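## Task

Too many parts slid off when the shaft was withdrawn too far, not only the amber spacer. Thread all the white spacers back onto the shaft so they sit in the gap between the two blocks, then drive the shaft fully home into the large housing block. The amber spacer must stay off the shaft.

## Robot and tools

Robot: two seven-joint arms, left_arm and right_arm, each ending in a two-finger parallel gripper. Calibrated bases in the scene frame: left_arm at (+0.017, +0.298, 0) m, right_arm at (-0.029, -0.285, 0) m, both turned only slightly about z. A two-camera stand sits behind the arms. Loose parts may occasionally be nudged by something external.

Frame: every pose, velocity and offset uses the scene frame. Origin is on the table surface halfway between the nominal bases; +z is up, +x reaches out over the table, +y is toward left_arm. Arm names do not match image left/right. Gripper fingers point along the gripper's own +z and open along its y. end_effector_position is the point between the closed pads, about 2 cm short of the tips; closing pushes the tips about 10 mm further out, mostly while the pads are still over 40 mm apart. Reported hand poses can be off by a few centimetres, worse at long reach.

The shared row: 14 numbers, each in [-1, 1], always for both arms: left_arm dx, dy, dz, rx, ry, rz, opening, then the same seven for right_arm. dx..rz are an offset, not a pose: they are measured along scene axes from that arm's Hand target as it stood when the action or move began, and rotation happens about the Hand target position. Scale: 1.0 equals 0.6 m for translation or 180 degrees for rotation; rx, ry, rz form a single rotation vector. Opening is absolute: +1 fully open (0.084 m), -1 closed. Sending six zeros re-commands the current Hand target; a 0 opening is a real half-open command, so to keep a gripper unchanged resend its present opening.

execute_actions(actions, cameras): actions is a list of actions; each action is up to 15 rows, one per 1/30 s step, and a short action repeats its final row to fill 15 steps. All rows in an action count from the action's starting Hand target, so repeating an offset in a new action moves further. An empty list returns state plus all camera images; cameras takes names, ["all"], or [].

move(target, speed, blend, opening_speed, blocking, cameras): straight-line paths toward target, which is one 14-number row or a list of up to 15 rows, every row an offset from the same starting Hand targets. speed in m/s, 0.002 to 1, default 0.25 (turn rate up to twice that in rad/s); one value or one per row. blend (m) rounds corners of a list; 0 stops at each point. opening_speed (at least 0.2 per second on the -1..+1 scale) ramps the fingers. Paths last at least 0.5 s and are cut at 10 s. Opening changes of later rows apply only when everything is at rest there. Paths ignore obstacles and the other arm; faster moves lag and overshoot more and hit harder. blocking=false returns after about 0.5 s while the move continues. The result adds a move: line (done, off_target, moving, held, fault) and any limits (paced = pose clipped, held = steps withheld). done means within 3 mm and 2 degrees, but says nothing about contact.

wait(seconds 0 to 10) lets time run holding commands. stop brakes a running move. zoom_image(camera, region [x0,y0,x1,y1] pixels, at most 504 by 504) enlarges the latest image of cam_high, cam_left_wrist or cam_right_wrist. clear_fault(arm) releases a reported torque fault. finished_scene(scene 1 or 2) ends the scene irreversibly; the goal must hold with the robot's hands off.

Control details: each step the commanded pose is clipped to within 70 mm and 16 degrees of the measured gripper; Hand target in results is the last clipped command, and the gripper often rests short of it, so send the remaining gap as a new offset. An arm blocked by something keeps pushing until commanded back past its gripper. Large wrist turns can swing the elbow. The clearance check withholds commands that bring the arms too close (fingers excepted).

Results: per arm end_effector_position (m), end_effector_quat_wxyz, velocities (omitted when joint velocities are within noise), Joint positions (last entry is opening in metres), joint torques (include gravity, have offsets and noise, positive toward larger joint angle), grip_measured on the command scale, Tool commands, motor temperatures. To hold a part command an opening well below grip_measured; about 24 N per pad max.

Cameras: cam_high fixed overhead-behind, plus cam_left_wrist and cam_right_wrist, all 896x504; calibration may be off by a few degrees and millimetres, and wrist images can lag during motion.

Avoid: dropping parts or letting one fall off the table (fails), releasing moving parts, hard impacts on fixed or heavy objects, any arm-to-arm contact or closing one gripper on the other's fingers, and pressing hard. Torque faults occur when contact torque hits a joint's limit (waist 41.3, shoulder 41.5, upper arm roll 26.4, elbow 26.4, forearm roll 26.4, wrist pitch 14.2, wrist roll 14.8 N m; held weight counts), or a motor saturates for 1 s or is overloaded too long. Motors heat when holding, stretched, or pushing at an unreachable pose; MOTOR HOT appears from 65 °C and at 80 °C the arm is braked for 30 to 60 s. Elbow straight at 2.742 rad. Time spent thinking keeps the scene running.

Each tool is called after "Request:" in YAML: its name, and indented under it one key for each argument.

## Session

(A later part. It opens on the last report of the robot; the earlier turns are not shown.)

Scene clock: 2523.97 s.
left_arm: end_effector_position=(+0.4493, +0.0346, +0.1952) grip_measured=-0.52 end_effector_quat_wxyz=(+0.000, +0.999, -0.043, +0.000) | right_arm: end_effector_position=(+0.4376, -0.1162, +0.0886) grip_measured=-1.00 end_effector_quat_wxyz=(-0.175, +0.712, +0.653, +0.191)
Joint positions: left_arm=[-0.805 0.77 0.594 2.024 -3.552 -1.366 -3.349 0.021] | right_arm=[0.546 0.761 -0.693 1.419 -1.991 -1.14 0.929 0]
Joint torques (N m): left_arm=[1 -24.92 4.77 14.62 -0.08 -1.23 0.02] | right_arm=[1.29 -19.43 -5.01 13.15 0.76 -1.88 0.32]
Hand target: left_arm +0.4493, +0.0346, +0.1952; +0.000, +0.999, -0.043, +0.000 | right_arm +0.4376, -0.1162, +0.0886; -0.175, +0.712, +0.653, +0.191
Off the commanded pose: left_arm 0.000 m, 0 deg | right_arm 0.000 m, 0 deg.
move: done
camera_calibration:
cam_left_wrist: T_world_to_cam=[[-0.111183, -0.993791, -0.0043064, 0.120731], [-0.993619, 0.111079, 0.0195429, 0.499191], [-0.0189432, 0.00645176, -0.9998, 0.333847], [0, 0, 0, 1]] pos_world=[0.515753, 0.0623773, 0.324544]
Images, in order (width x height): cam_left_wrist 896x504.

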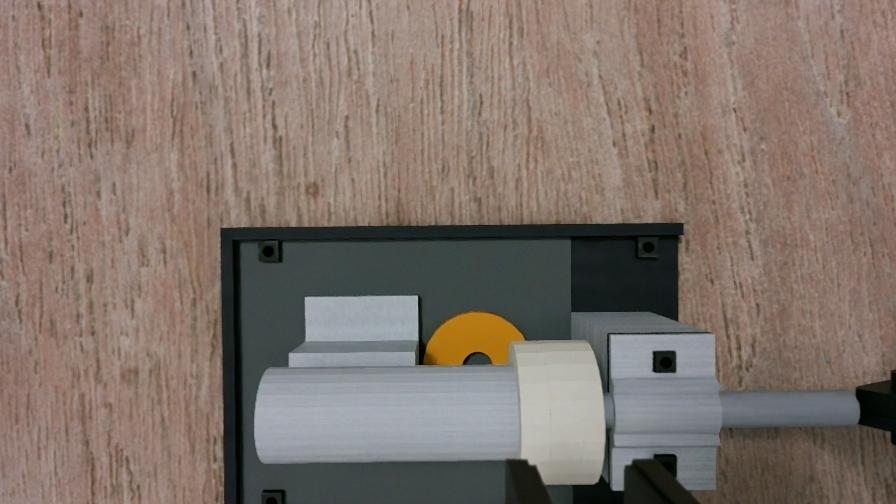

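Request:
move:
  target: [0,0, 0, 0, 0, 0, -0.5, 0.0002,0.0022,0,0,0,0,-0.98]
  speed: 0.02

Request:
move:
  target: [0,0, 0, 0, 0, 0, -0.5, 0.0002,0.0022,0,0,0,0,-0.98]
  speed: 0.02
  cameras: ["cam_left_wrist"]

Request:
zoom_image:
  camera: "cam_left_wrist"
  region: [700, 340, 896, 480]

Scene clock: 2529.83 s.
left_arm: end_effector_position=(+0.4493, +0.0346, +0.1952) grip_measured=-0.52 end_effector_quat_wxyz=(+0.000, +0.999, -0.043, +0.000) | right_arm: end_effector_position=(+0.4377, -0.1148, +0.0886) grip_measured=-1.00 end_effector_quat_wxyz=(-0.175, +0.712, +0.653, +0.191)
Joint positions: left_arm=[-0.805 0.77 0.594 2.024 -3.552 -1.366 -3.349 0.021] | right_arm=[0.548 0.761 -0.693 1.42 -1.99 -1.139 0.932 0]
Joint torques (N m): left_arm=[1.19 -24.95 4.67 14.8 -0.03 -1.3 -0.03] | right_arm=[1.4 -19.41 -4.96 13.14 0.8 -1.87 0.29]
Hand target: left_arm +0.4493, +0.0346, +0.1952; +0.000, +0.999, -0.043, +0.000 | right_arm +0.4377, -0.1148, +0.0886; -0.175, +0.712, +0.653, +0.191
Off the commanded pose: left_arm 0.000 m, 0 deg | right_arm 0.000 m, 0 deg.
move: done

Scene clock: 2530.53 s.
left_arm: end_effector_position=(+0.4493, +0.0346, +0.1952) grip_measured=-0.52 end_effector_quat_wxyz=(+0.000, +0.999, -0.043, +0.000) | right_arm: end_effector_position=(+0.4378, -0.1135, +0.0886) grip_measured=-1.00 end_effector_quat_wxyz=(-0.175, +0.712, +0.653, +0.191)
Joint positions: left_arm=[-0.805 0.77 0.594 2.024 -3.552 -1.366 -3.349 0.021] | right_arm=[0.55 0.761 -0.692 1.422 -1.99 -1.138 0.935 0]
Joint torques (N m): left_arm=[1.13 -24.93 4.72 14.78 0.07 -1.21 0.07] | right_arm=[1.43 -19.28 -4.95 13.21 0.84 -1.91 0.35]
Hand target: left_arm +0.4493, +0.0346, +0.1952; +0.000, +0.999, -0.043, +0.000 | right_arm +0.4378, -0.1135, +0.0886; -0.175, +0.712, +0.653, +0.191
Off the commanded pose: left_arm 0.000 m, 0 deg | right_arm 0.000 m, 0 deg.
move: done
camera_calibration:
cam_left_wrist: T_world_to_cam=[[-0.111183, -0.993791, -0.0043064, 0.120731], [-0.993619, 0.111079, 0.0195429, 0.499191], [-0.0189432, 0.00645176, -0.9998, 0.333847], [0, 0, 0, 1]] pos_world=[0.515753, 0.0623773, 0.324544]
Images, in order (width x height): cam_left_wrist 896x504.

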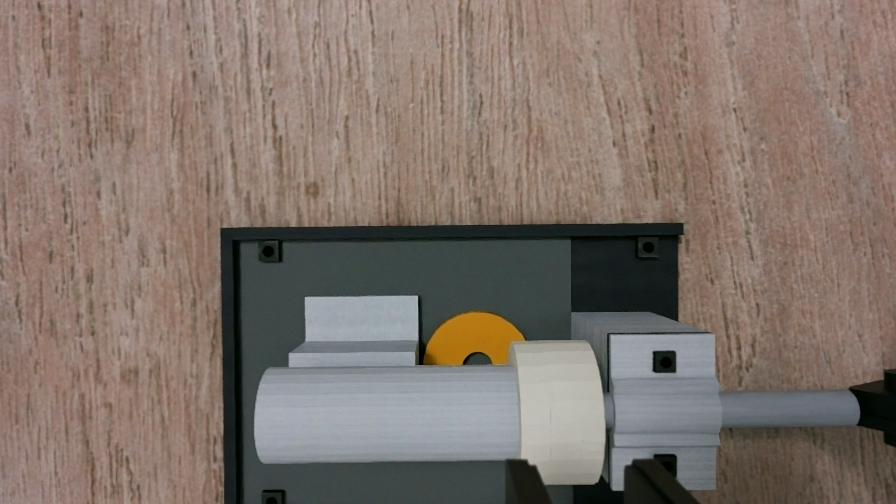

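Scaled by 2.571 from the camera's 896x504 image, which has a finer 1280x720 frame.

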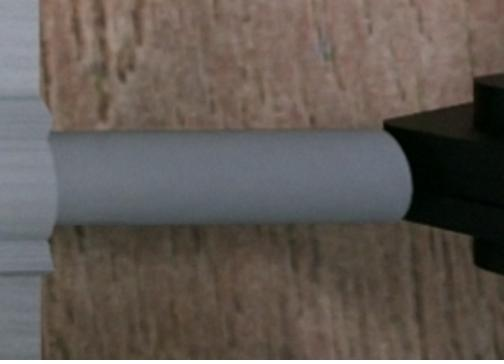

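Request:
move:
  target:
    - [0,0, 0, 0, 0, 0, -0.5, -0.0008,-0.0083,0,0,0,0,-0.98]
    - [0,0, 0, 0, 0, 0, -0.5, -0.0008,-0.0083,0.0117,0,0,0,-0.98]
    - [0,0, 0, 0, 0, 0, -0.5, 0,0,0.0117,0,0,0,-0.98]
  speed: 0.03
  cameras: ["cam_left_wrist"]

Request:
zoom_image:
  camera: "cam_left_wrist"
  region: [700, 340, 896, 480]

Scene clock: 2543.53 s.
left_arm: end_effector_position=(+0.4493, +0.0346, +0.1952) grip_measured=-0.52 end_effector_quat_wxyz=(+0.000, +0.999, -0.043, +0.000) | right_arm: end_effector_position=(+0.4378, -0.1135, +0.0956) grip_measured=-1.00 end_effector_quat_wxyz=(-0.175, +0.712, +0.653, +0.191)
Joint positions: left_arm=[-0.805 0.77 0.594 2.024 -3.552 -1.366 -3.349 0.021] | right_arm=[0.556 0.751 -0.7 1.427 -2 -1.147 0.949 0]
Joint torques (N m): left_arm=[1.24 -25.03 4.78 14.74 0.04 -1.24 0.04] | right_arm=[1.14 -19.23 -4.98 13.37 0.81 -1.86 0.34]
Hand target: left_arm +0.4493, +0.0346, +0.1952; +0.000, +0.999, -0.043, +0.000 | right_arm +0.4378, -0.1135, +0.0956; -0.175, +0.712, +0.653, +0.191
Off the commanded pose: left_arm 0.000 m, 0 deg | right_arm 0.000 m, 0 deg.
move: done
camera_calibration:
cam_left_wrist: T_world_to_cam=[[-0.111183, -0.993791, -0.0043064, 0.120731], [-0.993619, 0.111079, 0.0195429, 0.499191], [-0.0189432, 0.00645176, -0.9998, 0.333847], [0, 0, 0, 1]] pos_world=[0.515753, 0.0623773, 0.324544]
Images, in order (width x height): cam_left_wrist 896x504.

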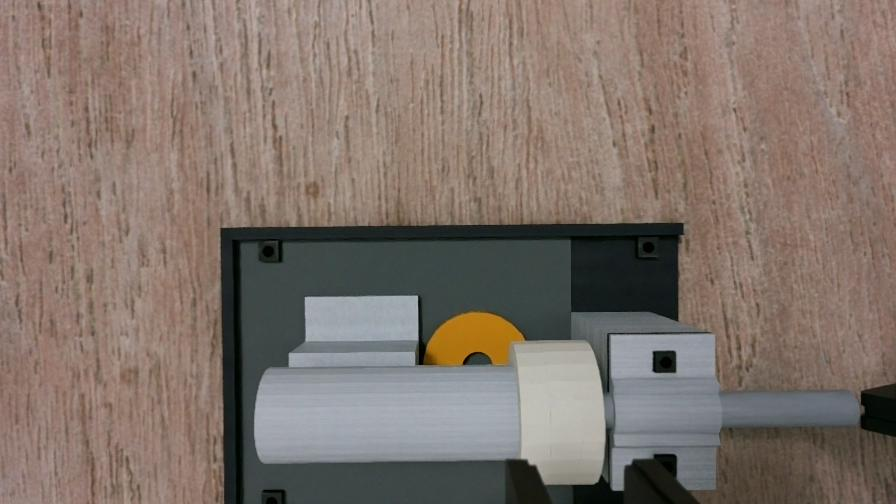

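Scaled by 2.571 from the camera's 896x504 image, which has a finer 1280x720 frame.

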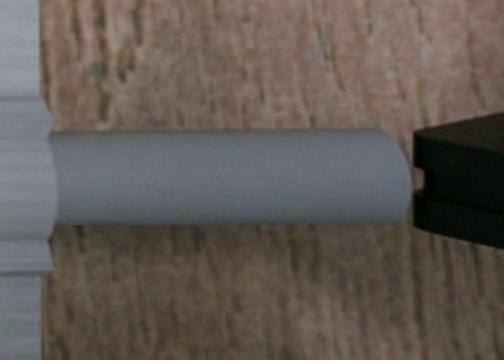

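Request:
move:
  target:
    - [0,0, 0, 0, 0, 0, -0.5, 0,0,-0.0083,0,0,0,-0.98]
    - [0,0, 0, 0, 0, 0, -0.5, 0.0002,0.0025,-0.0083,0,0,0,-0.98]
  speed: 0.02

Request:
move:
  target: [0,0, 0, 0, 0, 0, -0.5, 0.00025,0.0025,0,0,0,0,-0.98]
  speed: 0.02
  cameras: ["cam_left_wrist"]

Request:
zoom_image:
  camera: "cam_left_wrist"
  region: [700, 340, 896, 480]

Scene clock: 2556.17 s.
left_arm: end_effector_position=(+0.4493, +0.0346, +0.1952) grip_measured=-0.52 end_effector_quat_wxyz=(+0.000, +0.999, -0.043, +0.000) | right_arm: end_effector_position=(+0.4380, -0.1120, +0.0906) grip_measured=-1.00 end_effector_quat_wxyz=(-0.175, +0.712, +0.653, +0.191)
Joint positions: left_arm=[-0.805 0.77 0.594 2.024 -3.552 -1.366 -3.349 0.021] | right_arm=[0.554 0.759 -0.694 1.424 -1.992 -1.139 0.942 0]
Joint torques (N m): left_arm=[0.99 -25.06 4.7 14.76 0 -1.23 0.02] | right_arm=[1.27 -19.59 -5.07 13.16 0.72 -1.91 0.32]
Hand target: left_arm +0.4493, +0.0346, +0.1952; +0.000, +0.999, -0.043, +0.000 | right_arm +0.4380, -0.1120, +0.0906; -0.175, +0.712, +0.653, +0.191
Off the commanded pose: left_arm 0.000 m, 0 deg | right_arm 0.000 m, 0 deg.
move: done

Scene clock: 2556.87 s.
left_arm: end_effector_position=(+0.4493, +0.0346, +0.1952) grip_measured=-0.52 end_effector_quat_wxyz=(+0.000, +0.999, -0.043, +0.000) | right_arm: end_effector_position=(+0.4381, -0.1106, +0.0906) grip_measured=-1.00 end_effector_quat_wxyz=(-0.175, +0.712, +0.653, +0.191)
Joint positions: left_arm=[-0.805 0.77 0.594 2.024 -3.552 -1.366 -3.349 0.021] | right_arm=[0.556 0.759 -0.693 1.426 -1.992 -1.138 0.945 0]
Joint torques (N m): left_arm=[1.17 -25.03 4.82 14.79 0.1 -1.24 -0.01] | right_arm=[10.84 -20.26 0.66 16.38 3.71 -2.57 0.43]
Hand target: left_arm +0.4493, +0.0346, +0.1952; +0.000, +0.999, -0.043, +0.000 | right_arm +0.4381, -0.1105, +0.0906; -0.175, +0.712, +0.653, +0.191
Off the commanded pose: left_arm 0.000 m, 0 deg | right_arm 0.000 m, 0 deg.
move: done
camera_calibration:
cam_left_wrist: T_world_to_cam=[[-0.111183, -0.993791, -0.0043064, 0.120731], [-0.993619, 0.111079, 0.0195429, 0.499191], [-0.0189432, 0.00645176, -0.9998, 0.333847], [0, 0, 0, 1]] pos_world=[0.515753, 0.0623773, 0.324544]
Images, in order (width x height): cam_left_wrist 896x504.

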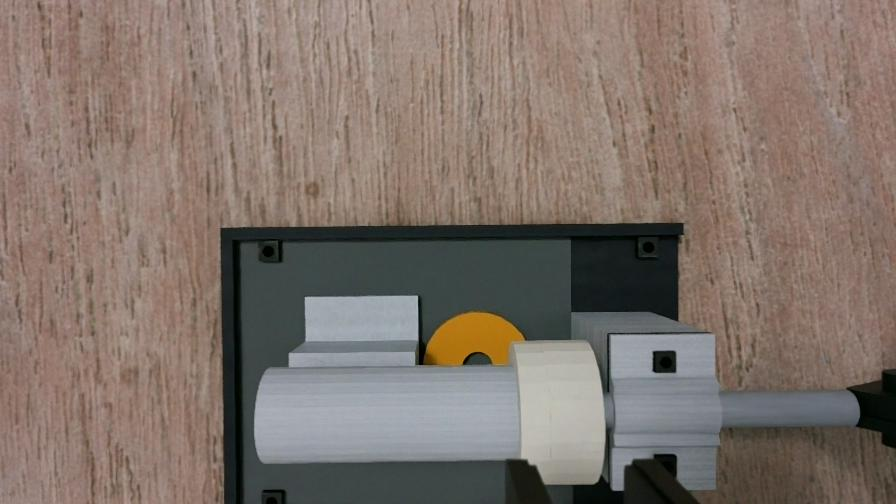

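Scaled by 2.571 from the camera's 896x504 image, which has a finer 1280x720 frame.

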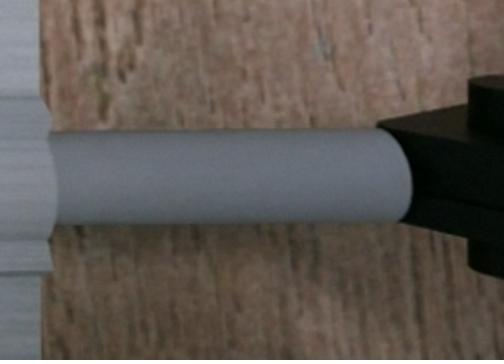

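Request:
move:
  target:
    - [0,0, 0, 0, 0, 0, -0.5, -0.001,-0.01,0,0,0,0,-0.98]
    - [0,0, 0.0333, 0, 0, 0, -0.5, -0.003,-0.05,0.1,0,0,0,-0.98]
  speed: 0.08
  cameras: ["cam_left_wrist","cam_right_wrist","cam_high"]

Request:
zoom_image:
  camera: "cam_left_wrist"
  region: [400, 300, 700, 504]

Scene clock: 2574.33 s.
left_arm: end_effector_position=(+0.4493, +0.0346, +0.2152) grip_measured=-0.52 end_effector_quat_wxyz=(+0.000, +0.999, -0.043, +0.000) | right_arm: end_effector_position=(+0.4363, -0.1405, +0.1506) grip_measured=-1.00 end_effector_quat_wxyz=(-0.175, +0.712, +0.653, +0.191)
Joint positions: left_arm=[-0.795 0.769 0.6 2.083 -3.551 -1.422 -3.359 0.021] | right_arm=[0.548 0.672 -0.763 1.466 -2.087 -1.245 1.01 0]
Joint torques (N m): left_arm=[1.06 -24.32 4.57 14.74 -0.23 -1.35 -0.15] | right_arm=[-0.16 -19.51 -5.62 14.04 0.39 -2.12 0.36]
Hand target: left_arm +0.4493, +0.0346, +0.2152; +0.000, +0.999, -0.043, +0.000 | right_arm +0.4363, -0.1405, +0.1506; -0.175, +0.712, +0.653, +0.191
Off the commanded pose: left_arm 0.000 m, 0 deg | right_arm 0.000 m, 0 deg.
move: done
camera_calibration:
cam_left_wrist: T_world_to_cam=[[-0.111184, -0.993791, -0.00430639, 0.120817], [-0.993619, 0.11108, 0.0195429, 0.4988], [-0.0189432, 0.00645177, -0.9998, 0.353843], [0, 0, 0, 1]] pos_world=[0.515753, 0.0623773, 0.344544]
cam_right_wrist: T_world_to_cam=[[0.996951, -0.0763928, 0.0158841, -0.415761], [-0.0586311, -0.867767, -0.493501, 0.0442095], [0.0514836, 0.491065, -0.8696, 0.310995], [0, 0, 0, 1]] pos_world=[0.401074, -0.146116, 0.298863]

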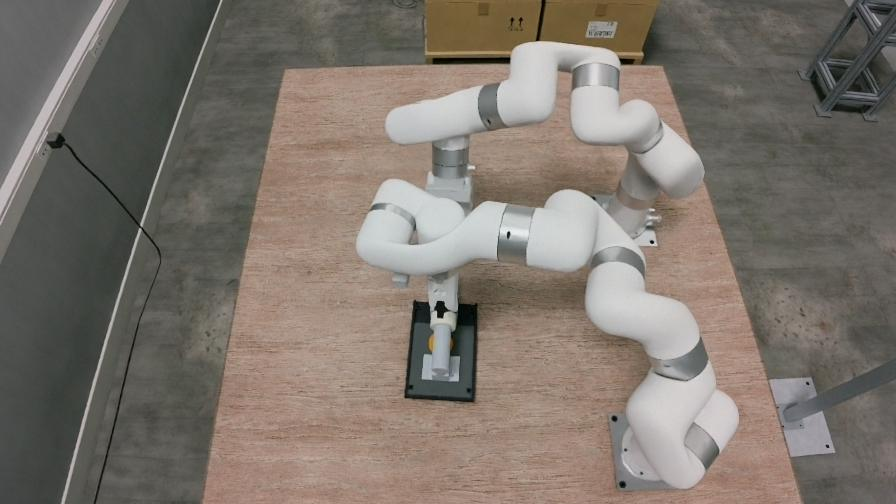

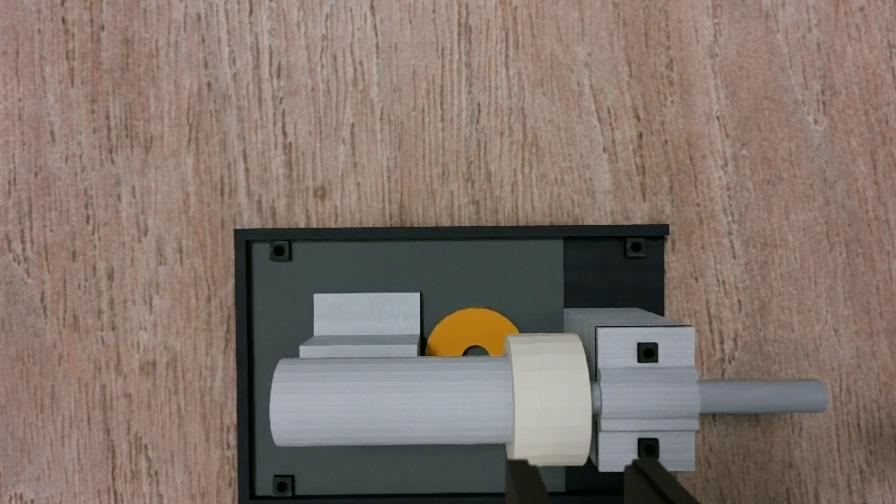

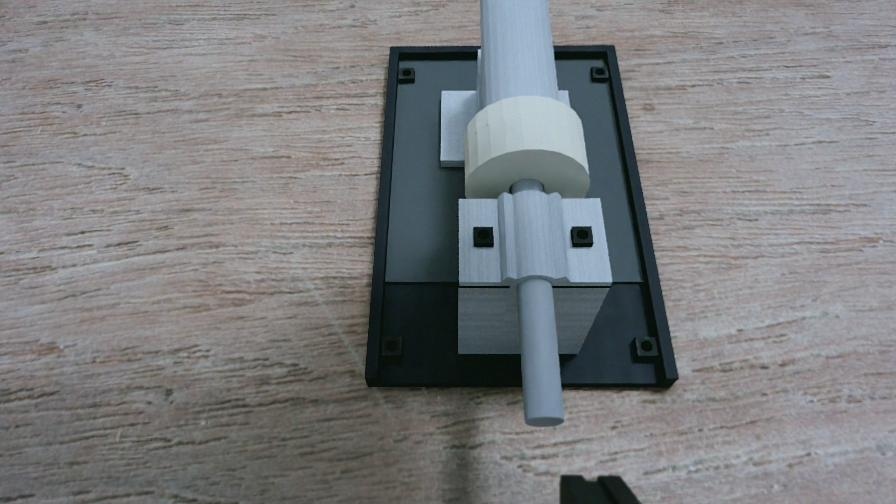

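Scaled by 1.680 from the camera's 896x504 image, which has a finer 1280x720 frame.

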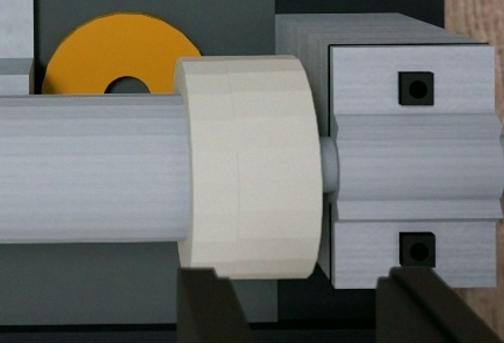

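Request:
finished_scene:
  scene: 1

The scene is finished: the task was done.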